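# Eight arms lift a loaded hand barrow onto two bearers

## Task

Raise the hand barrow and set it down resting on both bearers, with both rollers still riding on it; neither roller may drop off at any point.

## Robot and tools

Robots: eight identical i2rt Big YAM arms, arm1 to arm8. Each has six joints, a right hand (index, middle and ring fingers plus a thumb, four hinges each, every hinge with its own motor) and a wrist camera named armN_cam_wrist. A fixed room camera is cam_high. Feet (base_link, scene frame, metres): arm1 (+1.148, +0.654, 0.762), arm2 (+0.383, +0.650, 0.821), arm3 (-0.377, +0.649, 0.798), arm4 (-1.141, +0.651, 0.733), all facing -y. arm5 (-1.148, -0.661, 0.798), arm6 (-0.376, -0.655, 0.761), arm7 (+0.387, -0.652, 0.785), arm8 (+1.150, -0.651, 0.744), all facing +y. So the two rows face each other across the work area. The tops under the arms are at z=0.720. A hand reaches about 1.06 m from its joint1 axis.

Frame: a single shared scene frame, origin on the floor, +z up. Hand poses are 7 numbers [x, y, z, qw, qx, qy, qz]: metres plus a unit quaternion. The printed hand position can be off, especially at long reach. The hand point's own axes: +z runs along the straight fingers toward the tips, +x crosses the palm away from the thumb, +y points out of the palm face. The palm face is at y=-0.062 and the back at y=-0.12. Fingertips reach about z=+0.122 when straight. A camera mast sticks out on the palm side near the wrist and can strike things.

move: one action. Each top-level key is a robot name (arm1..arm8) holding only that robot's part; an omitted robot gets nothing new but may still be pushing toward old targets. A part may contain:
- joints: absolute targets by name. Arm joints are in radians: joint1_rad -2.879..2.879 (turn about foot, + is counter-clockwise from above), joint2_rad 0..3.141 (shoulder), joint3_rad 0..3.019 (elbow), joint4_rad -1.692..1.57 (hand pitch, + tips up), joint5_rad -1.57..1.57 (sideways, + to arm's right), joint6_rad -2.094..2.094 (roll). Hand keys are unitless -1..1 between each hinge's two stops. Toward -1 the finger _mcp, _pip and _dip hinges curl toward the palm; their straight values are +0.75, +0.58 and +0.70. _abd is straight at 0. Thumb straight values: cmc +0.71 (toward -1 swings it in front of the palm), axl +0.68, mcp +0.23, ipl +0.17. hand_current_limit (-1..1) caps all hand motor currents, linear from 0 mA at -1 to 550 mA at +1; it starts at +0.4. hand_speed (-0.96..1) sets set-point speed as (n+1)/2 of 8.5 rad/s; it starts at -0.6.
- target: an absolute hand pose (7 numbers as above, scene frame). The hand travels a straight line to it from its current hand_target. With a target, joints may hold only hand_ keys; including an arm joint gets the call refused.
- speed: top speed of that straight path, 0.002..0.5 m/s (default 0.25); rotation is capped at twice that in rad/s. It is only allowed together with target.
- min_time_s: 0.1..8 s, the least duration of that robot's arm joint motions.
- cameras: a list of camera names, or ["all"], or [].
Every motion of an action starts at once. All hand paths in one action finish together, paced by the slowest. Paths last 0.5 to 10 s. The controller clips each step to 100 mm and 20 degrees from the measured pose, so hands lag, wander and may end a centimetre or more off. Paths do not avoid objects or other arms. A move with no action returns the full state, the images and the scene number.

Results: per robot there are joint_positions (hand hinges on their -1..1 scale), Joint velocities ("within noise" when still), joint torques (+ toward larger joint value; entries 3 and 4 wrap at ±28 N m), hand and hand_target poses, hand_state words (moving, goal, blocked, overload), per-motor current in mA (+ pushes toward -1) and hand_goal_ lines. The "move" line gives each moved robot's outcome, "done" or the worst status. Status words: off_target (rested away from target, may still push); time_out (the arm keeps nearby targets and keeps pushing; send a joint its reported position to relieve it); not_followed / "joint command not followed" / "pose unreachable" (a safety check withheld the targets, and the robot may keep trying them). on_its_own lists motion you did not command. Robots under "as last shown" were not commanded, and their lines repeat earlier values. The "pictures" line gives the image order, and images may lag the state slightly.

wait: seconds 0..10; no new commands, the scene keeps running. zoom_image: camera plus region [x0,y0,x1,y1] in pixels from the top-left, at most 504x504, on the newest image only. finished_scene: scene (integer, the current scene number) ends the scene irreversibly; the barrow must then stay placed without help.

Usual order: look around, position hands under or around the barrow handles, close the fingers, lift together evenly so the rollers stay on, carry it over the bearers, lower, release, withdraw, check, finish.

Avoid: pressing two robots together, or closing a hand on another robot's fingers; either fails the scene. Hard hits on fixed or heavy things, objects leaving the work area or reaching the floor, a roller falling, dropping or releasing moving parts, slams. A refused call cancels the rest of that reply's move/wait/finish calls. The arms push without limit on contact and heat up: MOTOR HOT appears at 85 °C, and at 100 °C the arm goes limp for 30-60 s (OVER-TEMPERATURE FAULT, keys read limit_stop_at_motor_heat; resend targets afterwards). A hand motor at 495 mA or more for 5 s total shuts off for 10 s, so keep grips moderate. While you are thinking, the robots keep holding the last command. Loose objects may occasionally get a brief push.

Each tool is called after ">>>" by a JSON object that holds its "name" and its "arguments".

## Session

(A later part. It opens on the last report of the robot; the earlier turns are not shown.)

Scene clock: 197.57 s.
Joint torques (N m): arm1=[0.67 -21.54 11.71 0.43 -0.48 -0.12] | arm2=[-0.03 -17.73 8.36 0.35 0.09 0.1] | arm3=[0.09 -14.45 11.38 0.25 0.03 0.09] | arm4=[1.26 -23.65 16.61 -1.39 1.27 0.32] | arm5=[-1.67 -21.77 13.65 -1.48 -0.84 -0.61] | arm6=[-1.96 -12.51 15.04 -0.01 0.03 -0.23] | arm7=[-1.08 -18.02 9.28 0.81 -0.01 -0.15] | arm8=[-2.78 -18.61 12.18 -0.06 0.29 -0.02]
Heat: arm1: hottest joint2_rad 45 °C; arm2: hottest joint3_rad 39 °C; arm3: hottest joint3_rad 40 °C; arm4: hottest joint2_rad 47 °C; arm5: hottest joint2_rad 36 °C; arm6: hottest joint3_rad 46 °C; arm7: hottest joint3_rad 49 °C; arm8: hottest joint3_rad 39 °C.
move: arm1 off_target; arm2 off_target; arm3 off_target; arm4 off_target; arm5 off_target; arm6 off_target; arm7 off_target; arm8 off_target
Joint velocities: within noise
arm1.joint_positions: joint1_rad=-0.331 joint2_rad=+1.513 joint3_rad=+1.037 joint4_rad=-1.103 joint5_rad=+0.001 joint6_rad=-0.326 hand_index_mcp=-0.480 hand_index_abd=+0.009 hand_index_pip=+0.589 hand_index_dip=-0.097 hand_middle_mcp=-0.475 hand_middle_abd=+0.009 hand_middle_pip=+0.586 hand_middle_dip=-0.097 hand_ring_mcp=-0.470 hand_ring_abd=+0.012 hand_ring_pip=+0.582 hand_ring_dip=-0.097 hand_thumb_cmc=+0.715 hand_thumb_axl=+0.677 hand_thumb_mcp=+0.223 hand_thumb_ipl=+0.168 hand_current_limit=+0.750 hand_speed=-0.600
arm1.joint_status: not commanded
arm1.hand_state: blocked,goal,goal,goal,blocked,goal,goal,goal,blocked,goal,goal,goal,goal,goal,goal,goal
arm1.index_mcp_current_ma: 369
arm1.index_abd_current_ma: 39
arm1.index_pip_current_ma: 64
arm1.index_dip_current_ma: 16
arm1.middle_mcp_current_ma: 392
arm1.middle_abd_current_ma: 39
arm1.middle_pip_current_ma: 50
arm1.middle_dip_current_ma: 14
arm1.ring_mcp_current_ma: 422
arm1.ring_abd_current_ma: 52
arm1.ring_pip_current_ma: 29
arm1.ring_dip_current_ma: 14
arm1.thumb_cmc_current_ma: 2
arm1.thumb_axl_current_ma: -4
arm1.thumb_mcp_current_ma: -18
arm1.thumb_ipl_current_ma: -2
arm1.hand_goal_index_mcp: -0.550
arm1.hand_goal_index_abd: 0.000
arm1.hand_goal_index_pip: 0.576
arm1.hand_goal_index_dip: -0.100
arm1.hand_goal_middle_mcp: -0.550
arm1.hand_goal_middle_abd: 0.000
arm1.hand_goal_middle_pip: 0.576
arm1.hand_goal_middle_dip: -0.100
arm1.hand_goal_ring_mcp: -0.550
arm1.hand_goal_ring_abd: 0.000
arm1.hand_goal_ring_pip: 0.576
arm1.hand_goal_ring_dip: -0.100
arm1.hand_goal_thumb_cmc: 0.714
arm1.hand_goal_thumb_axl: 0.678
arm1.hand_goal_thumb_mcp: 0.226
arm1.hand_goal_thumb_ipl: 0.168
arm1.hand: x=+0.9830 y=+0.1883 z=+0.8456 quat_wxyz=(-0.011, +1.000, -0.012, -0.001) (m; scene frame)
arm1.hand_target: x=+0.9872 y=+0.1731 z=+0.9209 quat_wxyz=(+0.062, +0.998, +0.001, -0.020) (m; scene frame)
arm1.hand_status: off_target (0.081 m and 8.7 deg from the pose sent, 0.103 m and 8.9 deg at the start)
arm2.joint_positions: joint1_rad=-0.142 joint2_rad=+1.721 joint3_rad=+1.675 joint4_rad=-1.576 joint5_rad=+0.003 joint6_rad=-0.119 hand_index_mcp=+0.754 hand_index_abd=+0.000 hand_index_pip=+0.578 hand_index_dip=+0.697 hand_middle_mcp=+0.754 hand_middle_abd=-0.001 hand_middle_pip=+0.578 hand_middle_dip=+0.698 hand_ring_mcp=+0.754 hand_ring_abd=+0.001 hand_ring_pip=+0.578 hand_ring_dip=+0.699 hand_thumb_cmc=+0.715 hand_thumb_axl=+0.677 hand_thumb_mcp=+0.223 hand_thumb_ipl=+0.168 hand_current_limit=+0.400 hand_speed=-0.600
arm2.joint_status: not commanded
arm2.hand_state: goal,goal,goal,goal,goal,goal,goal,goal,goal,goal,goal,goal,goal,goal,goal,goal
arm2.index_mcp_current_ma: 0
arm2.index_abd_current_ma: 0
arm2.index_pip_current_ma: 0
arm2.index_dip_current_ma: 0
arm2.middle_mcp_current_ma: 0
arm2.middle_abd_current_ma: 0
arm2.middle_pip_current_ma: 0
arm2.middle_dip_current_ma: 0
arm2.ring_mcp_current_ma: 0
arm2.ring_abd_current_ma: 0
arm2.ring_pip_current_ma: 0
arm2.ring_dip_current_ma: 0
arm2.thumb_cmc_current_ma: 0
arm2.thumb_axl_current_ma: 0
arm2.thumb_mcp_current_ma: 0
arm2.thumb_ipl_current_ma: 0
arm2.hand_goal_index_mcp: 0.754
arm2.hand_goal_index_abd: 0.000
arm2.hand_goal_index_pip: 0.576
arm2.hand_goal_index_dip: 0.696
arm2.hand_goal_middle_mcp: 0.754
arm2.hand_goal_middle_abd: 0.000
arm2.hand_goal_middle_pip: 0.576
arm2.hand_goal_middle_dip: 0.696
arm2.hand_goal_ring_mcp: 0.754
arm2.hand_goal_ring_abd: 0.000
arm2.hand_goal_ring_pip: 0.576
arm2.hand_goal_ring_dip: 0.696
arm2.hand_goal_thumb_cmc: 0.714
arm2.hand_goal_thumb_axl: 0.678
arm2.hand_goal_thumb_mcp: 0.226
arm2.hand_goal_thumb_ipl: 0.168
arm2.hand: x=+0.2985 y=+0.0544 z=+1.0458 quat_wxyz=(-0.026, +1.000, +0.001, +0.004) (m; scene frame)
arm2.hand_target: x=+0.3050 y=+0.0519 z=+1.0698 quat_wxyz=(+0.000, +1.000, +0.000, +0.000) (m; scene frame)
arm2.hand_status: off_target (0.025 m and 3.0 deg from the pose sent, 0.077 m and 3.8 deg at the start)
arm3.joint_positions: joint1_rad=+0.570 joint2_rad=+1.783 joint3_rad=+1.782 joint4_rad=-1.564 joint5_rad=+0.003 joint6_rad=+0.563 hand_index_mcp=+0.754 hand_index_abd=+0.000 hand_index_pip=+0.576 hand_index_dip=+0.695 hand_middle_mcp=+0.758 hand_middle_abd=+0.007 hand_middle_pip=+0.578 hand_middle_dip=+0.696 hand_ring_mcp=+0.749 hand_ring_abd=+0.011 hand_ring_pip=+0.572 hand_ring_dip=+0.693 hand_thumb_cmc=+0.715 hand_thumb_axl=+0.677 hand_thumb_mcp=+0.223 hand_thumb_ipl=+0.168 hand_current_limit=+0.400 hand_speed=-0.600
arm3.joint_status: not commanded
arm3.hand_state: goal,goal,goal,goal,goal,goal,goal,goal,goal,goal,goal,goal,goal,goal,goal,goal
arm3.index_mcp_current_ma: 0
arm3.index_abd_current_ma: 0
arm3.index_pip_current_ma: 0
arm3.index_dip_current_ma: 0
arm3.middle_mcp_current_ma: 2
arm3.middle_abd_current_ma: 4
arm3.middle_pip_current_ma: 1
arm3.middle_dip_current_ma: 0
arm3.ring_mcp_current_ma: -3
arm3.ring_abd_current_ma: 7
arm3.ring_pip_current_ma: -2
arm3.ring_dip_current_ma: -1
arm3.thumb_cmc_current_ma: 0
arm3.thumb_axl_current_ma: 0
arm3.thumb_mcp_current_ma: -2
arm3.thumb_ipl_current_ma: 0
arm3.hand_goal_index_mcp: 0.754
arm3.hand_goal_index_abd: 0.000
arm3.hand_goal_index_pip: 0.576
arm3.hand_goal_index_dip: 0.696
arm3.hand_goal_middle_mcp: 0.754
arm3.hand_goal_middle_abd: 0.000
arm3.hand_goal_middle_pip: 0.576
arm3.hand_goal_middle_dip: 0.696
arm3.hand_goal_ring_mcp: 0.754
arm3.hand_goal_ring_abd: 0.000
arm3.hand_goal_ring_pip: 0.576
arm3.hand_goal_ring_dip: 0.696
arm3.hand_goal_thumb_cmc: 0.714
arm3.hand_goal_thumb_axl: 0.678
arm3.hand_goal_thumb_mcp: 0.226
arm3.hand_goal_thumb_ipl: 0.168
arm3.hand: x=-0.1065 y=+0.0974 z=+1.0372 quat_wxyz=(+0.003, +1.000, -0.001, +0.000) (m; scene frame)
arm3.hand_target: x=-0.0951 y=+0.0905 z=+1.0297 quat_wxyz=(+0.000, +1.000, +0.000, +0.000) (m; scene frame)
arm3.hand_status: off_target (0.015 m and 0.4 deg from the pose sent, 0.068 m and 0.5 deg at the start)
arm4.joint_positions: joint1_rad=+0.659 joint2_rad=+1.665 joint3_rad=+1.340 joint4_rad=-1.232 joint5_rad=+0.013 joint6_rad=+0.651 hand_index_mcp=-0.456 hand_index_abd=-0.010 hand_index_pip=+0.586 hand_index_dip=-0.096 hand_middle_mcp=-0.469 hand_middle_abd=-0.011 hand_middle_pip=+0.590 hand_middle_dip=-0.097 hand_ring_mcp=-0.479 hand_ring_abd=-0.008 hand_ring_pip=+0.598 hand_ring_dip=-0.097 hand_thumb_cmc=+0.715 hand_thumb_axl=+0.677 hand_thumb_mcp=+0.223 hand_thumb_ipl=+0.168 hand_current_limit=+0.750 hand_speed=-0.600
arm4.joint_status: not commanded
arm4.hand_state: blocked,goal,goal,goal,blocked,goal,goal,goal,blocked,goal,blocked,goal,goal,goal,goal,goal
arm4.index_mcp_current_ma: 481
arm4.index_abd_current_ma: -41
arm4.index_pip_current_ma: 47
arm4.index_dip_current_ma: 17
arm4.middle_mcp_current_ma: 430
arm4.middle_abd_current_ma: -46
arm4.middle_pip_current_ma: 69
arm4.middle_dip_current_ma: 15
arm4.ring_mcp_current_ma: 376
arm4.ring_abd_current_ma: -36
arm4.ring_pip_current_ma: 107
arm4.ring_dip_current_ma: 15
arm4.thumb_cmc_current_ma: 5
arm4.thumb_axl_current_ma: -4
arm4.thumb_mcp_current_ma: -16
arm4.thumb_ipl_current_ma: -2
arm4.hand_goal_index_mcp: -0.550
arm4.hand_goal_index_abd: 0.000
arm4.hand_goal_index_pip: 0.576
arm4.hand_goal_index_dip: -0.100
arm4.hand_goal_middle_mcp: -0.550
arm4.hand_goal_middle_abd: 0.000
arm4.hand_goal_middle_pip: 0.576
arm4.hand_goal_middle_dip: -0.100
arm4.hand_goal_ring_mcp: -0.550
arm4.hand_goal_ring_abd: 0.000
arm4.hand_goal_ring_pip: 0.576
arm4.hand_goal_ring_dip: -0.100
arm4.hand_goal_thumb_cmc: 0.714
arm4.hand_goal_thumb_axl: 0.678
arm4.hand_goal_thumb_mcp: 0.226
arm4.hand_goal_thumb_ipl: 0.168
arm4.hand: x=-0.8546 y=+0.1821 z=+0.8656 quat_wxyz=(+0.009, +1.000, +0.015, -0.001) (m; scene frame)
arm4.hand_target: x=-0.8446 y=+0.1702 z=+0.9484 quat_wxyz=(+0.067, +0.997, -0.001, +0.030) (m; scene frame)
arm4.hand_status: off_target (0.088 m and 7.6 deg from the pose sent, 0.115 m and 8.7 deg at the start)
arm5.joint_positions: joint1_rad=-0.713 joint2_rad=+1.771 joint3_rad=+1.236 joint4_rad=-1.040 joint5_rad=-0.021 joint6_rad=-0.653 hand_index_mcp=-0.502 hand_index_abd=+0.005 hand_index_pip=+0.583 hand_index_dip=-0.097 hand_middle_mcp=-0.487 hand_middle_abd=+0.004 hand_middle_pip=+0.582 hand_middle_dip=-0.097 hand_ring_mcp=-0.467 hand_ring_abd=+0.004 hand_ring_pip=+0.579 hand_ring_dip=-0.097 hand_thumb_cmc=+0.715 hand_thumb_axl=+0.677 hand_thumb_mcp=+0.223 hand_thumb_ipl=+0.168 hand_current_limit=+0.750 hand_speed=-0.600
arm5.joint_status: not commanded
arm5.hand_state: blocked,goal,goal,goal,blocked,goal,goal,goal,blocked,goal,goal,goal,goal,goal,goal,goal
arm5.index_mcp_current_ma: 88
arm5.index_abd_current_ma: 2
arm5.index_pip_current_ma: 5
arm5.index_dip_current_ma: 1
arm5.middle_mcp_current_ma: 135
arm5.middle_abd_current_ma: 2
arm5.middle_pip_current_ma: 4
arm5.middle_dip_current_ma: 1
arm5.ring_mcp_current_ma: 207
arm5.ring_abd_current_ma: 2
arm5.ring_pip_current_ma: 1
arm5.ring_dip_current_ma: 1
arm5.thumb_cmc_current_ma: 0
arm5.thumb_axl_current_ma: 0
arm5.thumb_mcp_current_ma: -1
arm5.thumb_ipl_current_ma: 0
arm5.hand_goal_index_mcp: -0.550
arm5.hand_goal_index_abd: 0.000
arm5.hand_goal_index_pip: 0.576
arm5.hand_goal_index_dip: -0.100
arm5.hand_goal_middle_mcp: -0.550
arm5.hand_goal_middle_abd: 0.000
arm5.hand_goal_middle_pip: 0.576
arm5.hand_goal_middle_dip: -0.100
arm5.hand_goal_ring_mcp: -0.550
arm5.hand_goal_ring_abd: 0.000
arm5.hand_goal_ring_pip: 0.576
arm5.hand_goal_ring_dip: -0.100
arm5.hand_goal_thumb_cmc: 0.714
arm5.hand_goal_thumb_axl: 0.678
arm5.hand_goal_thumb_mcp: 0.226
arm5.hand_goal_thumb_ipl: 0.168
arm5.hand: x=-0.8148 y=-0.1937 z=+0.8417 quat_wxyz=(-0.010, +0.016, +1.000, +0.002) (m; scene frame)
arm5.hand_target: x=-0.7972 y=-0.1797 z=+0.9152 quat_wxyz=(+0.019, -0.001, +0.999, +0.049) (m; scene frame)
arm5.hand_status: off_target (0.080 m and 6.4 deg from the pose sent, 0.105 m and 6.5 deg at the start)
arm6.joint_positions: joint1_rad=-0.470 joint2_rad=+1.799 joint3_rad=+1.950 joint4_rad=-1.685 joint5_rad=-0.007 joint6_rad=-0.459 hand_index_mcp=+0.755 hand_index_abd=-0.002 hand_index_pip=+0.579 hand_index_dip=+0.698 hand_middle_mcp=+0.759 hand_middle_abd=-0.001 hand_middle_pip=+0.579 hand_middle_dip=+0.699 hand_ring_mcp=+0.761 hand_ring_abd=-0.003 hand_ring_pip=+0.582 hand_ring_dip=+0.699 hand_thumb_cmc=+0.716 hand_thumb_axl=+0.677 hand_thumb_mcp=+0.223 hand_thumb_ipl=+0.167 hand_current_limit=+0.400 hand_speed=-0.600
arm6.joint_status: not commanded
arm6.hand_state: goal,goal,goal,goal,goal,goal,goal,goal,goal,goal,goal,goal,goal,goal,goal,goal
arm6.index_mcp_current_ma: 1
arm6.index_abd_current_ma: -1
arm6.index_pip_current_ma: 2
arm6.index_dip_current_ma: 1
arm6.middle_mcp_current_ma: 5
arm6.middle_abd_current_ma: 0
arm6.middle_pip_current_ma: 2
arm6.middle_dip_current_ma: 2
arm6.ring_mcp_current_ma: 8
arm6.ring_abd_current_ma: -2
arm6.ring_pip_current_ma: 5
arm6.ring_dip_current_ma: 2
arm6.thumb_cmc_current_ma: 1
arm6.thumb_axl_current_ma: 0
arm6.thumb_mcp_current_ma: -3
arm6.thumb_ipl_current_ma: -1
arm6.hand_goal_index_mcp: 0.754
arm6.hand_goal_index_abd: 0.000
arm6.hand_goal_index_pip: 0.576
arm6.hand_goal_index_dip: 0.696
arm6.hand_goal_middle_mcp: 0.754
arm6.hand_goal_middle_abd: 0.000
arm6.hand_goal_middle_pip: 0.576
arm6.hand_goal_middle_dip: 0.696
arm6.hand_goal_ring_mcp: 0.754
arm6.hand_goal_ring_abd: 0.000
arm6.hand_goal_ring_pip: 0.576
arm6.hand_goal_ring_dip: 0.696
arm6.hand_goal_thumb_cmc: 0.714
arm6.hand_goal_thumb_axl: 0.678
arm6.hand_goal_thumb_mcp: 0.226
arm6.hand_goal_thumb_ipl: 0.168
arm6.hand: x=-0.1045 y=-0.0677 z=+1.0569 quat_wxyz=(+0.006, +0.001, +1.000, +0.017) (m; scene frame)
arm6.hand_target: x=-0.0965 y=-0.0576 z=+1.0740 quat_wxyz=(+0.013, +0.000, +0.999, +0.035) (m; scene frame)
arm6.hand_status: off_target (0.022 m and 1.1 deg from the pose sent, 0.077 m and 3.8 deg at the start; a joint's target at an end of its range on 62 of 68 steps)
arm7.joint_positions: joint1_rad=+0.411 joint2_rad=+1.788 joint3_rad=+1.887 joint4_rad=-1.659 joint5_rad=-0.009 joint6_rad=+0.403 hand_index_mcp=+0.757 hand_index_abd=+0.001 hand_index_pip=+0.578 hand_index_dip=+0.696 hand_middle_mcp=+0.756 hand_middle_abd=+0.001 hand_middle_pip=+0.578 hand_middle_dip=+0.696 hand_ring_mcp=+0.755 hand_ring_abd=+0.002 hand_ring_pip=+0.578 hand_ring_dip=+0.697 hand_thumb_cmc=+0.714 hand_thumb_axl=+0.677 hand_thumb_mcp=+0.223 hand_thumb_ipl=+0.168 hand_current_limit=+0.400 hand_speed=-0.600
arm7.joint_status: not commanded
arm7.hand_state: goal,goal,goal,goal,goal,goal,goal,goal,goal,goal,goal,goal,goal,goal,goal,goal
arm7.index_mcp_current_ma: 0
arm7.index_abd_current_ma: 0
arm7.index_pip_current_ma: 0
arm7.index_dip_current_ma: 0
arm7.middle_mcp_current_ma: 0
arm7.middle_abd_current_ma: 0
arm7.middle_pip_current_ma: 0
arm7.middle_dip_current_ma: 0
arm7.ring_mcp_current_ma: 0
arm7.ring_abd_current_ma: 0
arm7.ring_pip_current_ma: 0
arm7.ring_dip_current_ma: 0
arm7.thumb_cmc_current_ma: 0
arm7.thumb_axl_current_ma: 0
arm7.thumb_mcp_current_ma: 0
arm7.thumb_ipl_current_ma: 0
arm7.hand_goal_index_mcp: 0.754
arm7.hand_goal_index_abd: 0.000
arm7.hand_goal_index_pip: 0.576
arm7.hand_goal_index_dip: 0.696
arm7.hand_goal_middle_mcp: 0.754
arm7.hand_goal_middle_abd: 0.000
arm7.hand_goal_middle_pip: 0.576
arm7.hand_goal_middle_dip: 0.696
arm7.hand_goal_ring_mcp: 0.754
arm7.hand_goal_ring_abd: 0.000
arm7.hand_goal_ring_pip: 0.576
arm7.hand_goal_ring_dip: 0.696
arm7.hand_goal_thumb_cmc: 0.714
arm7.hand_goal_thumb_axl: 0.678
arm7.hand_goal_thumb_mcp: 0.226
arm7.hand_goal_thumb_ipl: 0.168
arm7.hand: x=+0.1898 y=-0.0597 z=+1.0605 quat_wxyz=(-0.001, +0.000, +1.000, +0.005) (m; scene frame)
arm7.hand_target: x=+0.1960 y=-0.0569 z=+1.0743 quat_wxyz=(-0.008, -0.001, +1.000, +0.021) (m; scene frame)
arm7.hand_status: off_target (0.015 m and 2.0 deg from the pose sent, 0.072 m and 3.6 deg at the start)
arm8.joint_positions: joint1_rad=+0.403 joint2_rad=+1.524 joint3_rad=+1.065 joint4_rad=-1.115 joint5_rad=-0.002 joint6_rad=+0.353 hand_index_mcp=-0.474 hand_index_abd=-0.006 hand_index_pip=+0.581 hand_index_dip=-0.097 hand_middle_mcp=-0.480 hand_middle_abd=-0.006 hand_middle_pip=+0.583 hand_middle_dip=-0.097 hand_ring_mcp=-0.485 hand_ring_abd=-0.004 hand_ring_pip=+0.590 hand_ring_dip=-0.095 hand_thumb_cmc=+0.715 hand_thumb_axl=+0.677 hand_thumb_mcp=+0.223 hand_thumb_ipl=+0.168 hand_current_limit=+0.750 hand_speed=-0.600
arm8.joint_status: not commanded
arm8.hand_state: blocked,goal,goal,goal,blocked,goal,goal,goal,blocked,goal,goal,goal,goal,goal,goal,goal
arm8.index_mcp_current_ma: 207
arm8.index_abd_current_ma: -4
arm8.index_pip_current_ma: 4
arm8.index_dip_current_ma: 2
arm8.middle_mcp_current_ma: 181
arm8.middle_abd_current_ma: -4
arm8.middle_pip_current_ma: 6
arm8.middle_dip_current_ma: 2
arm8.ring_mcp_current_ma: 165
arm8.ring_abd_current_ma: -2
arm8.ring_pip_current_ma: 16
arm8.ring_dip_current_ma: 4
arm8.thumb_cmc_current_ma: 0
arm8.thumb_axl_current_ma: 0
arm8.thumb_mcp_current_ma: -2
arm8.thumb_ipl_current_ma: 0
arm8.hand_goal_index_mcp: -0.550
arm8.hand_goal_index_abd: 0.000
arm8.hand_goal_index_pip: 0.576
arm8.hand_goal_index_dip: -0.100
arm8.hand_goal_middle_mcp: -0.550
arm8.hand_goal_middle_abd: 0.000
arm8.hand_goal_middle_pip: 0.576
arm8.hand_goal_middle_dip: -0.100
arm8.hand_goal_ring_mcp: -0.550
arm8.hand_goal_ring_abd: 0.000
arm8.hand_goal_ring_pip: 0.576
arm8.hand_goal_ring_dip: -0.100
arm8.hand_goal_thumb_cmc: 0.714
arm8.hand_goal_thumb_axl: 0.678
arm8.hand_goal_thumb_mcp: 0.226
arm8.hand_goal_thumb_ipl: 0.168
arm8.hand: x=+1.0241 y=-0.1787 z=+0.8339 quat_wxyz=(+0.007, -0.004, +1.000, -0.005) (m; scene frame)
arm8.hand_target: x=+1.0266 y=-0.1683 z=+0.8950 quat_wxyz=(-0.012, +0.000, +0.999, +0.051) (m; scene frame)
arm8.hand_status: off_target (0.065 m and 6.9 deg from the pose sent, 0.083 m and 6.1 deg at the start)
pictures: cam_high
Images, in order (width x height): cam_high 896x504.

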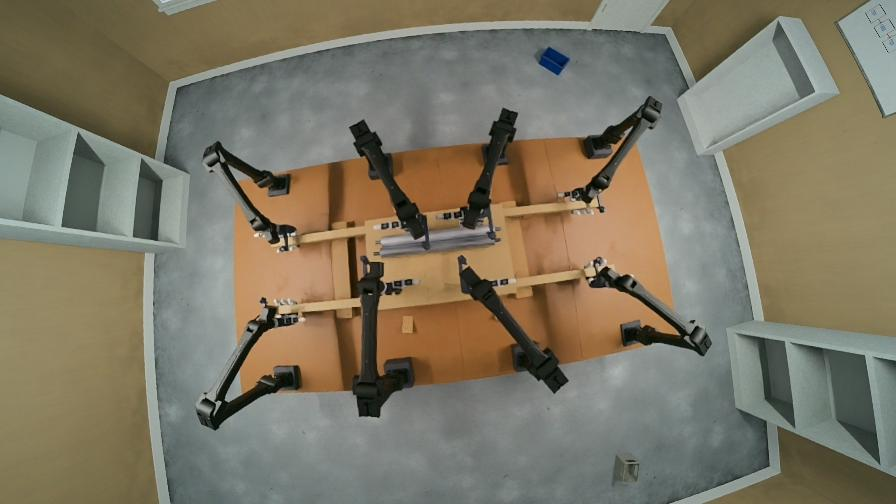

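>>> {"name": "move", "arguments": {"arm1": {"target": [1.058, 0.171, 0.921, 0.062, 0.998, 0.001, -0.020], "speed": 0.04}, "arm4": {"target": [-0.770, 0.163, 0.949, 0.067, 0.997, -0.001, 0.027], "speed": 0.04}, "arm5": {"target": [-0.724, -0.174, 0.922, 0.016, -0.001, 0.999, 0.049], "speed": 0.04}, "arm8": {"target": [1.097, -0.167, 0.898, -0.013, 0.0, 0.999, 0.051], "speed": 0.04}, "arm2": {"target": [0.372, 0.0515, 1.065, 0, 1, 0, 0], "speed": 0.04}, "arm3": {"target": [-0.024, 0.088, 1.03, 0, 1, 0, 0], "speed": 0.04}, "arm6": {"target": [-0.027, -0.0566, 1.058, 0.009, 0, 1, 0.026], "speed": 0.04}, "arm7": {"target": [0.265, -0.0567, 1.055, -0.008, -0.001, 1, 0.021], "speed": 0.04}, "cameras": ["cam_high", "arm1_cam_wrist", "arm5_cam_wrist"]}}

Scene clock: 201.27 s.
Joint torques (N m): arm1=[1.2 -20.25 12.08 0.27 0.11 0.14] | arm2=[-0.03 -17.44 7.75 0.36 0.11 0.11] | arm3=[0.26 -16.73 11.82 0.2 0.01 0.15] | arm4=[1.14 -25.64 17.24 -1.1 1.48 0.22] | arm5=[-1.38 -24.53 14.56 -1.58 -1.31 -0.57] | arm6=[-1.61 -13.33 14.89 0.01 -0.1 -0.2] | arm7=[-0.91 -16.32 9.28 1.13 -0.05 -0.14] | arm8=[-3.37 -18.26 12.96 -0.35 0.01 -0.13]
Heat: arm1: hottest joint2_rad 45 °C; arm2: hottest joint3_rad 38 °C; arm3: hottest joint3_rad 40 °C; arm4: hottest joint2_rad 46 °C; arm5: hottest joint3_rad 37 °C; arm6: hottest joint3_rad 46 °C; arm7: hottest joint3_rad 49 °C; arm8: hottest joint3_rad 39 °C.
move: arm1 off_target; arm2 off_target; arm3 off_target; arm4 off_target; arm5 off_target; arm6 off_target; arm7 off_target; arm8 off_target
Joint velocities: within noise
arm1.joint_positions: joint1_rad=-0.159 joint2_rad=+1.464 joint3_rad=+0.981 joint4_rad=-1.090 joint5_rad=+0.011 joint6_rad=-0.174 hand_index_mcp=-0.467 hand_index_abd=+0.010 hand_index_pip=+0.589 hand_index_dip=-0.097 hand_middle_mcp=-0.471 hand_middle_abd=+0.005 hand_middle_pip=+0.584 hand_middle_dip=-0.097 hand_ring_mcp=-0.470 hand_ring_abd=+0.003 hand_ring_pip=+0.583 hand_ring_dip=-0.097 hand_thumb_cmc=+0.715 hand_thumb_axl=+0.677 hand_thumb_mcp=+0.223 hand_thumb_ipl=+0.168 hand_current_limit=+0.750 hand_speed=-0.600
arm1.joint_status: not commanded
arm1.hand_state: blocked,goal,goal,goal,blocked,goal,goal,goal,blocked,goal,goal,goal,goal,goal,goal,goal
arm1.index_mcp_current_ma: 435
arm1.index_abd_current_ma: 43
arm1.index_pip_current_ma: 63
arm1.index_dip_current_ma: 16
arm1.middle_mcp_current_ma: 417
arm1.middle_abd_current_ma: 19
arm1.middle_pip_current_ma: 38
arm1.middle_dip_current_ma: 14
arm1.ring_mcp_current_ma: 421
arm1.ring_abd_current_ma: 12
arm1.ring_pip_current_ma: 35
arm1.ring_dip_current_ma: 14
arm1.thumb_cmc_current_ma: 2
arm1.thumb_axl_current_ma: -4
arm1.thumb_mcp_current_ma: -18
arm1.thumb_ipl_current_ma: -2
arm1.hand_goal_index_mcp: -0.550
arm1.hand_goal_index_abd: 0.000
arm1.hand_goal_index_pip: 0.576
arm1.hand_goal_index_dip: -0.100
arm1.hand_goal_middle_mcp: -0.550
arm1.hand_goal_middle_abd: 0.000
arm1.hand_goal_middle_pip: 0.576
arm1.hand_goal_middle_dip: -0.100
arm1.hand_goal_ring_mcp: -0.550
arm1.hand_goal_ring_abd: 0.000
arm1.hand_goal_ring_pip: 0.576
arm1.hand_goal_ring_dip: -0.100
arm1.hand_goal_thumb_cmc: 0.714
arm1.hand_goal_thumb_axl: 0.678
arm1.hand_goal_thumb_mcp: 0.226
arm1.hand_goal_thumb_ipl: 0.168
arm1.hand: x=+1.0531 y=+0.1884 z=+0.8450 quat_wxyz=(-0.009, +1.000, -0.003, -0.007) (m; scene frame)
arm1.hand_target: x=+1.0578 y=+0.1731 z=+0.9169 quat_wxyz=(+0.062, +0.998, +0.001, -0.019) (m; scene frame)
arm1.hand_status: off_target (0.078 m and 8.3 deg from the pose sent, 0.108 m and 8.8 deg at the start)
arm2.joint_positions: joint1_rad=-0.012 joint2_rad=+1.714 joint3_rad=+1.662 joint4_rad=-1.561 joint5_rad=+0.003 joint6_rad=+0.011 hand_index_mcp=+0.754 hand_index_abd=+0.000 hand_index_pip=+0.578 hand_index_dip=+0.697 hand_middle_mcp=+0.754 hand_middle_abd=-0.001 hand_middle_pip=+0.578 hand_middle_dip=+0.698 hand_ring_mcp=+0.754 hand_ring_abd=+0.001 hand_ring_pip=+0.578 hand_ring_dip=+0.699 hand_thumb_cmc=+0.715 hand_thumb_axl=+0.677 hand_thumb_mcp=+0.223 hand_thumb_ipl=+0.168 hand_current_limit=+0.400 hand_speed=-0.600
arm2.joint_status: not commanded
arm2.hand_state: goal,goal,goal,goal,goal,goal,goal,goal,goal,goal,goal,goal,goal,goal,goal,goal
arm2.index_mcp_current_ma: 0
arm2.index_abd_current_ma: 0
arm2.index_pip_current_ma: 0
arm2.index_dip_current_ma: 0
arm2.middle_mcp_current_ma: 0
arm2.middle_abd_current_ma: 0
arm2.middle_pip_current_ma: 0
arm2.middle_dip_current_ma: 0
arm2.ring_mcp_current_ma: 0
arm2.ring_abd_current_ma: 0
arm2.ring_pip_current_ma: 0
arm2.ring_dip_current_ma: 0
arm2.thumb_cmc_current_ma: 0
arm2.thumb_axl_current_ma: 0
arm2.thumb_mcp_current_ma: 0
arm2.thumb_ipl_current_ma: 0
arm2.hand_goal_index_mcp: 0.754
arm2.hand_goal_index_abd: 0.000
arm2.hand_goal_index_pip: 0.576
arm2.hand_goal_index_dip: 0.696
arm2.hand_goal_middle_mcp: 0.754
arm2.hand_goal_middle_abd: 0.000
arm2.hand_goal_middle_pip: 0.576
arm2.hand_goal_middle_dip: 0.696
arm2.hand_goal_ring_mcp: 0.754
arm2.hand_goal_ring_abd: 0.000
arm2.hand_goal_ring_pip: 0.576
arm2.hand_goal_ring_dip: 0.696
arm2.hand_goal_thumb_cmc: 0.714
arm2.hand_goal_thumb_axl: 0.678
arm2.hand_goal_thumb_mcp: 0.226
arm2.hand_goal_thumb_ipl: 0.168
arm2.hand: x=+0.3653 y=+0.0511 z=+1.0454 quat_wxyz=(-0.021, +1.000, +0.001, +0.000) (m; scene frame)
arm2.hand_target: x=+0.3720 y=+0.0518 z=+1.0648 quat_wxyz=(+0.000, +1.000, +0.000, +0.000) (m; scene frame)
arm2.hand_status: off_target (0.021 m and 2.4 deg from the pose sent, 0.076 m and 3.0 deg at the start)
arm3.joint_positions: joint1_rad=+0.667 joint2_rad=+1.917 joint3_rad=+1.966 joint4_rad=-1.623 joint5_rad=+0.003 joint6_rad=+0.658 hand_index_mcp=+0.755 hand_index_abd=+0.000 hand_index_pip=+0.576 hand_index_dip=+0.695 hand_middle_mcp=+0.755 hand_middle_abd=+0.003 hand_middle_pip=+0.578 hand_middle_dip=+0.698 hand_ring_mcp=+0.760 hand_ring_abd=+0.018 hand_ring_pip=+0.580 hand_ring_dip=+0.697 hand_thumb_cmc=+0.715 hand_thumb_axl=+0.677 hand_thumb_mcp=+0.223 hand_thumb_ipl=+0.168 hand_current_limit=+0.400 hand_speed=-0.600
arm3.joint_status: not commanded
arm3.hand_state: goal,goal,goal,goal,goal,goal,goal,goal,goal,goal,goal,goal,goal,goal,goal,goal
arm3.index_mcp_current_ma: 0
arm3.index_abd_current_ma: 0
arm3.index_pip_current_ma: 0
arm3.index_dip_current_ma: 0
arm3.middle_mcp_current_ma: 0
arm3.middle_abd_current_ma: 1
arm3.middle_pip_current_ma: 1
arm3.middle_dip_current_ma: 1
arm3.ring_mcp_current_ma: 4
arm3.ring_abd_current_ma: 17
arm3.ring_pip_current_ma: 2
arm3.ring_dip_current_ma: 0
arm3.thumb_cmc_current_ma: 0
arm3.thumb_axl_current_ma: 0
arm3.thumb_mcp_current_ma: -2
arm3.thumb_ipl_current_ma: 0
arm3.hand_goal_index_mcp: 0.754
arm3.hand_goal_index_abd: 0.000
arm3.hand_goal_index_pip: 0.576
arm3.hand_goal_index_dip: 0.696
arm3.hand_goal_middle_mcp: 0.754
arm3.hand_goal_middle_abd: 0.000
arm3.hand_goal_middle_pip: 0.576
arm3.hand_goal_middle_dip: 0.696
arm3.hand_goal_ring_mcp: 0.754
arm3.hand_goal_ring_abd: 0.000
arm3.hand_goal_ring_pip: 0.576
arm3.hand_goal_ring_dip: 0.696
arm3.hand_goal_thumb_cmc: 0.714
arm3.hand_goal_thumb_axl: 0.678
arm3.hand_goal_thumb_mcp: 0.226
arm3.hand_goal_thumb_ipl: 0.168
arm3.hand: x=-0.0359 y=+0.0936 z=+1.0331 quat_wxyz=(+0.000, +1.000, +0.001, -0.002) (m; scene frame)
arm3.hand_target: x=-0.0242 y=+0.0884 z=+1.0300 quat_wxyz=(+0.001, +1.000, +0.000, +0.000) (m; scene frame)
arm3.hand_status: off_target (0.013 m and 0.3 deg from the pose sent, 0.083 m and 0.4 deg at the start)
arm4.joint_positions: joint1_rad=+0.762 joint2_rad=+1.790 joint3_rad=+1.493 joint4_rad=-1.275 joint5_rad=+0.021 joint6_rad=+0.760 hand_index_mcp=-0.445 hand_index_abd=-0.011 hand_index_pip=+0.584 hand_index_dip=-0.096 hand_middle_mcp=-0.468 hand_middle_abd=-0.012 hand_middle_pip=+0.590 hand_middle_dip=-0.097 hand_ring_mcp=-0.486 hand_ring_abd=-0.009 hand_ring_pip=+0.598 hand_ring_dip=-0.096 hand_thumb_cmc=+0.715 hand_thumb_axl=+0.677 hand_thumb_mcp=+0.223 hand_thumb_ipl=+0.168 hand_current_limit=+0.750 hand_speed=-0.600
arm4.joint_status: not commanded
arm4.hand_state: blocked,goal,goal,goal,blocked,goal,goal,goal,blocked,goal,blocked,goal,goal,goal,goal,goal
arm4.index_mcp_current_ma: 481
arm4.index_abd_current_ma: -47
arm4.index_pip_current_ma: 40
arm4.index_dip_current_ma: 17
arm4.middle_mcp_current_ma: 432
arm4.middle_abd_current_ma: -50
arm4.middle_pip_current_ma: 70
arm4.middle_dip_current_ma: 15
arm4.ring_mcp_current_ma: 337
arm4.ring_abd_current_ma: -37
arm4.ring_pip_current_ma: 108
arm4.ring_dip_current_ma: 18
arm4.thumb_cmc_current_ma: 5
arm4.thumb_axl_current_ma: -4
arm4.thumb_mcp_current_ma: -16
arm4.thumb_ipl_current_ma: -2
arm4.hand_goal_index_mcp: -0.550
arm4.hand_goal_index_abd: 0.000
arm4.hand_goal_index_pip: 0.576
arm4.hand_goal_index_dip: -0.100
arm4.hand_goal_middle_mcp: -0.550
arm4.hand_goal_middle_abd: 0.000
arm4.hand_goal_middle_pip: 0.576
arm4.hand_goal_middle_dip: -0.100
arm4.hand_goal_ring_mcp: -0.550
arm4.hand_goal_ring_abd: 0.000
arm4.hand_goal_ring_pip: 0.576
arm4.hand_goal_ring_dip: -0.100
arm4.hand_goal_thumb_cmc: 0.714
arm4.hand_goal_thumb_axl: 0.678
arm4.hand_goal_thumb_mcp: 0.226
arm4.hand_goal_thumb_ipl: 0.168
arm4.hand: x=-0.7868 y=+0.1828 z=+0.8599 quat_wxyz=(+0.006, +1.000, +0.012, -0.008) (m; scene frame)
arm4.hand_target: x=-0.7748 y=+0.1679 z=+0.9471 quat_wxyz=(+0.067, +0.997, -0.002, +0.029) (m; scene frame)
arm4.hand_status: off_target (0.093 m and 8.2 deg from the pose sent, 0.120 m and 7.6 deg at the start)
arm5.joint_positions: joint1_rad=-0.813 joint2_rad=+1.895 joint3_rad=+1.400 joint4_rad=-1.101 joint5_rad=-0.021 joint6_rad=-0.753 hand_index_mcp=-0.514 hand_index_abd=+0.001 hand_index_pip=+0.583 hand_index_dip=-0.097 hand_middle_mcp=-0.487 hand_middle_abd=+0.004 hand_middle_pip=+0.582 hand_middle_dip=-0.097 hand_ring_mcp=-0.463 hand_ring_abd=+0.004 hand_ring_pip=+0.579 hand_ring_dip=-0.097 hand_thumb_cmc=+0.715 hand_thumb_axl=+0.677 hand_thumb_mcp=+0.223 hand_thumb_ipl=+0.168 hand_current_limit=+0.750 hand_speed=-0.600
arm5.joint_status: not commanded
arm5.hand_state: blocked,goal,goal,goal,blocked,goal,goal,goal,blocked,goal,goal,goal,goal,goal,goal,goal
arm5.index_mcp_current_ma: 56
arm5.index_abd_current_ma: 0
arm5.index_pip_current_ma: 5
arm5.index_dip_current_ma: 1
arm5.middle_mcp_current_ma: 137
arm5.middle_abd_current_ma: 2
arm5.middle_pip_current_ma: 4
arm5.middle_dip_current_ma: 1
arm5.ring_mcp_current_ma: 225
arm5.ring_abd_current_ma: 2
arm5.ring_pip_current_ma: 1
arm5.ring_dip_current_ma: 1
arm5.thumb_cmc_current_ma: 0
arm5.thumb_axl_current_ma: 0
arm5.thumb_mcp_current_ma: -1
arm5.thumb_ipl_current_ma: 0
arm5.hand_goal_index_mcp: -0.550
arm5.hand_goal_index_abd: 0.000
arm5.hand_goal_index_pip: 0.576
arm5.hand_goal_index_dip: -0.100
arm5.hand_goal_middle_mcp: -0.550
arm5.hand_goal_middle_abd: 0.000
arm5.hand_goal_middle_pip: 0.576
arm5.hand_goal_middle_dip: -0.100
arm5.hand_goal_ring_mcp: -0.550
arm5.hand_goal_ring_abd: 0.000
arm5.hand_goal_ring_pip: 0.576
arm5.hand_goal_ring_dip: -0.100
arm5.hand_goal_thumb_cmc: 0.714
arm5.hand_goal_thumb_axl: 0.678
arm5.hand_goal_thumb_mcp: 0.226
arm5.hand_goal_thumb_ipl: 0.168
arm5.hand: x=-0.7460 y=-0.1939 z=+0.8335 quat_wxyz=(-0.016, +0.015, +1.000, -0.004) (m; scene frame)
arm5.hand_target: x=-0.7275 y=-0.1776 z=+0.9198 quat_wxyz=(+0.019, -0.001, +0.999, +0.049) (m; scene frame)
arm5.hand_status: off_target (0.093 m and 7.4 deg from the pose sent, 0.123 m and 6.4 deg at the start)
arm6.joint_positions: joint1_rad=-0.577 joint2_rad=+1.893 joint3_rad=+2.052 joint4_rad=-1.685 joint5_rad=-0.011 joint6_rad=-0.563 hand_index_mcp=+0.759 hand_index_abd=-0.002 hand_index_pip=+0.579 hand_index_dip=+0.698 hand_middle_mcp=+0.763 hand_middle_abd=-0.001 hand_middle_pip=+0.580 hand_middle_dip=+0.699 hand_ring_mcp=+0.767 hand_ring_abd=-0.003 hand_ring_pip=+0.582 hand_ring_dip=+0.699 hand_thumb_cmc=+0.716 hand_thumb_axl=+0.677 hand_thumb_mcp=+0.223 hand_thumb_ipl=+0.167 hand_current_limit=+0.400 hand_speed=-0.600
arm6.joint_status: not commanded
arm6.hand_state: goal,goal,goal,goal,goal,goal,goal,goal,goal,goal,goal,goal,goal,goal,goal,goal
arm6.index_mcp_current_ma: 4
arm6.index_abd_current_ma: -1
arm6.index_pip_current_ma: 2
arm6.index_dip_current_ma: 1
arm6.middle_mcp_current_ma: 11
arm6.middle_abd_current_ma: 0
arm6.middle_pip_current_ma: 3
arm6.middle_dip_current_ma: 2
arm6.ring_mcp_current_ma: 18
arm6.ring_abd_current_ma: -2
arm6.ring_pip_current_ma: 6
arm6.ring_dip_current_ma: 2
arm6.thumb_cmc_current_ma: 1
arm6.thumb_axl_current_ma: 0
arm6.thumb_mcp_current_ma: -3
arm6.thumb_ipl_current_ma: -1
arm6.hand_goal_index_mcp: 0.754
arm6.hand_goal_index_abd: 0.000
arm6.hand_goal_index_pip: 0.576
arm6.hand_goal_index_dip: 0.696
arm6.hand_goal_middle_mcp: 0.754
arm6.hand_goal_middle_abd: 0.000
arm6.hand_goal_middle_pip: 0.576
arm6.hand_goal_middle_dip: 0.696
arm6.hand_goal_ring_mcp: 0.754
arm6.hand_goal_ring_abd: 0.000
arm6.hand_goal_ring_pip: 0.576
arm6.hand_goal_ring_dip: 0.696
arm6.hand_goal_thumb_cmc: 0.714
arm6.hand_goal_thumb_axl: 0.678
arm6.hand_goal_thumb_mcp: 0.226
arm6.hand_goal_thumb_ipl: 0.168
arm6.hand: x=-0.0340 y=-0.0683 z=+1.0452 quat_wxyz=(+0.008, +0.003, +1.000, +0.021) (m; scene frame)
arm6.hand_target: x=-0.0275 y=-0.0575 z=+1.0576 quat_wxyz=(+0.015, +0.001, +0.999, +0.036) (m; scene frame)
arm6.hand_status: off_target (0.019 m and 0.7 deg from the pose sent, 0.078 m and 1.1 deg at the start; a joint's target at an end of its range on 65 of 75 steps)
arm7.joint_positions: joint1_rad=+0.287 joint2_rad=+1.714 joint3_rad=+1.744 joint4_rad=-1.593 joint5_rad=-0.013 joint6_rad=+0.280 hand_index_mcp=+0.759 hand_index_abd=+0.000 hand_index_pip=+0.578 hand_index_dip=+0.696 hand_middle_mcp=+0.758 hand_middle_abd=+0.001 hand_middle_pip=+0.578 hand_middle_dip=+0.696 hand_ring_mcp=+0.757 hand_ring_abd=+0.002 hand_ring_pip=+0.578 hand_ring_dip=+0.697 hand_thumb_cmc=+0.714 hand_thumb_axl=+0.677 hand_thumb_mcp=+0.223 hand_thumb_ipl=+0.168 hand_current_limit=+0.400 hand_speed=-0.600
arm7.joint_status: not commanded
arm7.hand_state: goal,goal,goal,goal,goal,goal,goal,goal,goal,goal,goal,goal,goal,goal,goal,goal
arm7.index_mcp_current_ma: 1
arm7.index_abd_current_ma: 0
arm7.index_pip_current_ma: 0
arm7.index_dip_current_ma: 0
arm7.middle_mcp_current_ma: 1
arm7.middle_abd_current_ma: 0
arm7.middle_pip_current_ma: 0
arm7.middle_dip_current_ma: 0
arm7.ring_mcp_current_ma: 0
arm7.ring_abd_current_ma: 0
arm7.ring_pip_current_ma: 0
arm7.ring_dip_current_ma: 0
arm7.thumb_cmc_current_ma: 0
arm7.thumb_axl_current_ma: 0
arm7.thumb_mcp_current_ma: 0
arm7.thumb_ipl_current_ma: 0
arm7.hand_goal_index_mcp: 0.754
arm7.hand_goal_index_abd: 0.000
arm7.hand_goal_index_pip: 0.576
arm7.hand_goal_index_dip: 0.696
arm7.hand_goal_middle_mcp: 0.754
arm7.hand_goal_middle_abd: 0.000
arm7.hand_goal_middle_pip: 0.576
arm7.hand_goal_middle_dip: 0.696
arm7.hand_goal_ring_mcp: 0.754
arm7.hand_goal_ring_abd: 0.000
arm7.hand_goal_ring_pip: 0.576
arm7.hand_goal_ring_dip: 0.696
arm7.hand_goal_thumb_cmc: 0.714
arm7.hand_goal_thumb_axl: 0.678
arm7.hand_goal_thumb_mcp: 0.226
arm7.hand_goal_thumb_ipl: 0.168
arm7.hand: x=+0.2606 y=-0.0616 z=+1.0450 quat_wxyz=(-0.002, +0.001, +1.000, +0.004) (m; scene frame)
arm7.hand_target: x=+0.2651 y=-0.0569 z=+1.0551 quat_wxyz=(-0.008, -0.001, +1.000, +0.021) (m; scene frame)
arm7.hand_status: off_target (0.012 m and 2.1 deg from the pose sent, 0.076 m and 2.0 deg at the start)
arm8.joint_positions: joint1_rad=+0.234 joint2_rad=+1.481 joint3_rad=+1.004 joint4_rad=-1.104 joint5_rad=-0.015 joint6_rad=+0.191 hand_index_mcp=-0.485 hand_index_abd=-0.002 hand_index_pip=+0.581 hand_index_dip=-0.097 hand_middle_mcp=-0.480 hand_middle_abd=-0.002 hand_middle_pip=+0.583 hand_middle_dip=-0.097 hand_ring_mcp=-0.473 hand_ring_abd=-0.003 hand_ring_pip=+0.584 hand_ring_dip=-0.097 hand_thumb_cmc=+0.715 hand_thumb_axl=+0.677 hand_thumb_mcp=+0.223 hand_thumb_ipl=+0.168 hand_current_limit=+0.750 hand_speed=-0.600
arm8.joint_status: not commanded
arm8.hand_state: blocked,goal,goal,goal,blocked,goal,goal,goal,blocked,goal,goal,goal,goal,goal,goal,goal
arm8.index_mcp_current_ma: 165
arm8.index_abd_current_ma: -1
arm8.index_pip_current_ma: 4
arm8.index_dip_current_ma: 2
arm8.middle_mcp_current_ma: 181
arm8.middle_abd_current_ma: -1
arm8.middle_pip_current_ma: 6
arm8.middle_dip_current_ma: 2
arm8.ring_mcp_current_ma: 210
arm8.ring_abd_current_ma: -2
arm8.ring_pip_current_ma: 7
arm8.ring_dip_current_ma: 2
arm8.thumb_cmc_current_ma: 0
arm8.thumb_axl_current_ma: 0
arm8.thumb_mcp_current_ma: -2
arm8.thumb_ipl_current_ma: 0
arm8.hand_goal_index_mcp: -0.550
arm8.hand_goal_index_abd: 0.000
arm8.hand_goal_index_pip: 0.576
arm8.hand_goal_index_dip: -0.100
arm8.hand_goal_middle_mcp: -0.550
arm8.hand_goal_middle_abd: 0.000
arm8.hand_goal_middle_pip: 0.576
arm8.hand_goal_middle_dip: -0.100
arm8.hand_goal_ring_mcp: -0.550
arm8.hand_goal_ring_abd: 0.000
arm8.hand_goal_ring_pip: 0.576
arm8.hand_goal_ring_dip: -0.100
arm8.hand_goal_thumb_cmc: 0.714
arm8.hand_goal_thumb_axl: 0.678
arm8.hand_goal_thumb_mcp: 0.226
arm8.hand_goal_thumb_ipl: 0.168
arm8.hand: x=+1.0933 y=-0.1811 z=+0.8297 quat_wxyz=(+0.001, -0.001, +1.000, -0.010) (m; scene frame)
arm8.hand_target: x=+1.0974 y=-0.1687 z=+0.8946 quat_wxyz=(-0.012, +0.000, +0.999, +0.051) (m; scene frame)
arm8.hand_status: off_target (0.070 m and 7.1 deg from the pose sent, 0.098 m and 6.9 deg at the start)
pictures: arm1_cam_wrist, arm5_cam_wrist, cam_high
Images, in order (width x height): arm1_cam_wrist 896x504, arm5_cam_wrist 896x504, cam_high 896x504.

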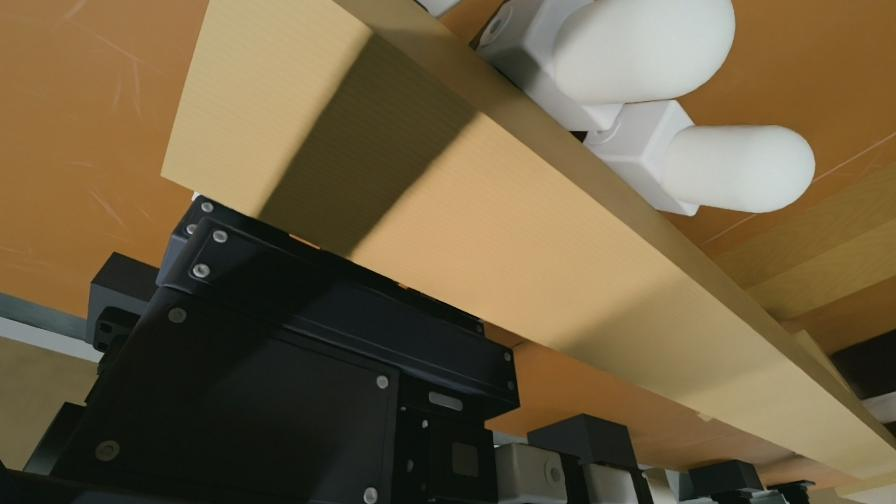

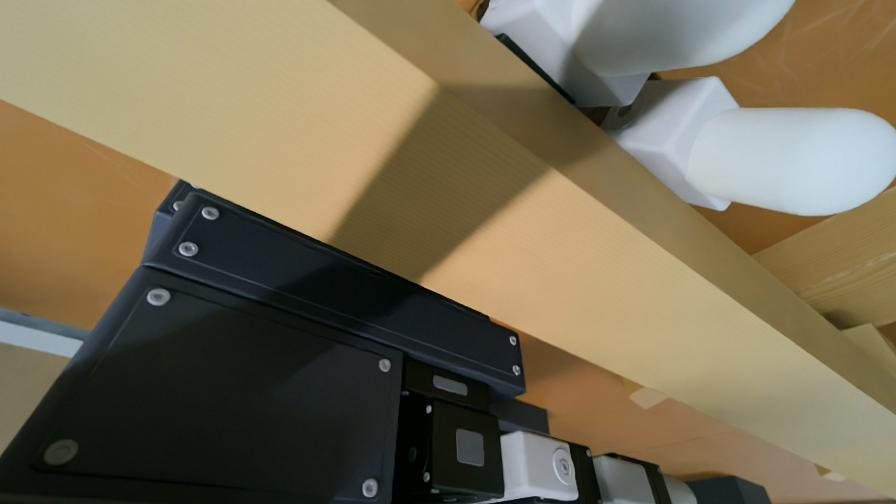

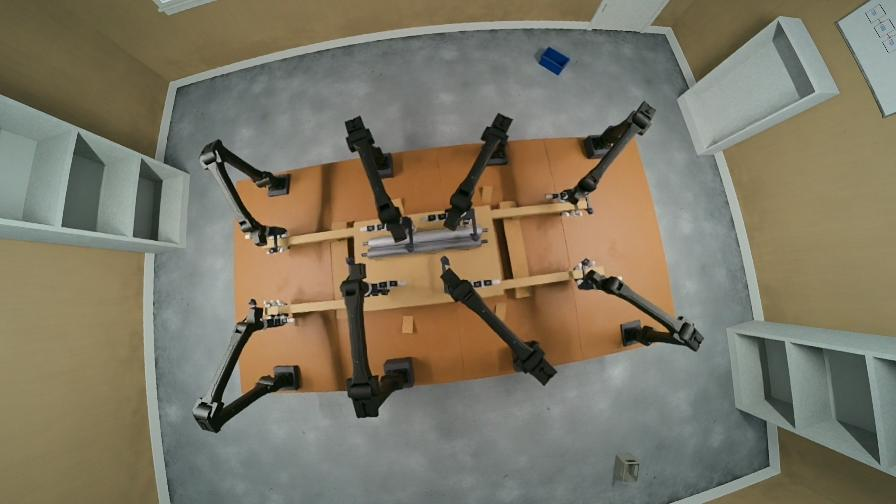

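>>> {"name": "zoom_image", "arguments": {"camera": "cam_high", "region": [300, 180, 560, 340]}}

>>> {"name": "zoom_image", "arguments": {"camera": "arm1_cam_wrist", "region": [640, 180, 896, 504]}}

>>> {"name": "zoom_image", "arguments": {"camera": "arm5_cam_wrist", "region": [640, 180, 896, 504]}}

Scaled by 1.938.

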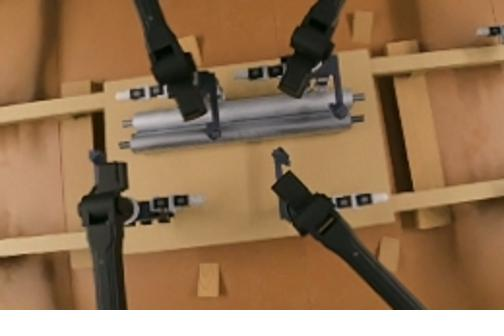

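Scaled by 1.556.

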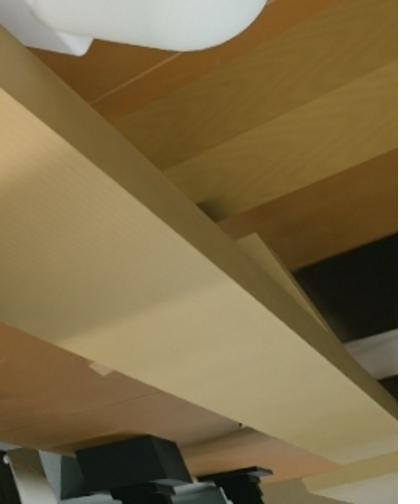

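Scaled by 1.556.

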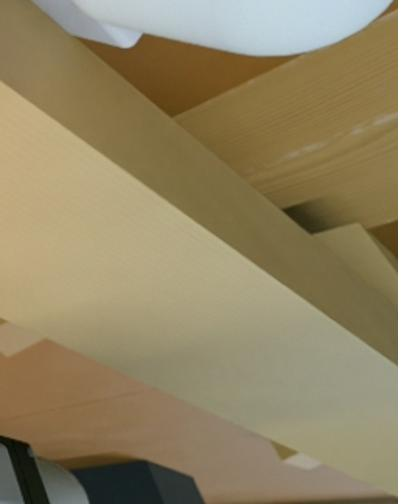

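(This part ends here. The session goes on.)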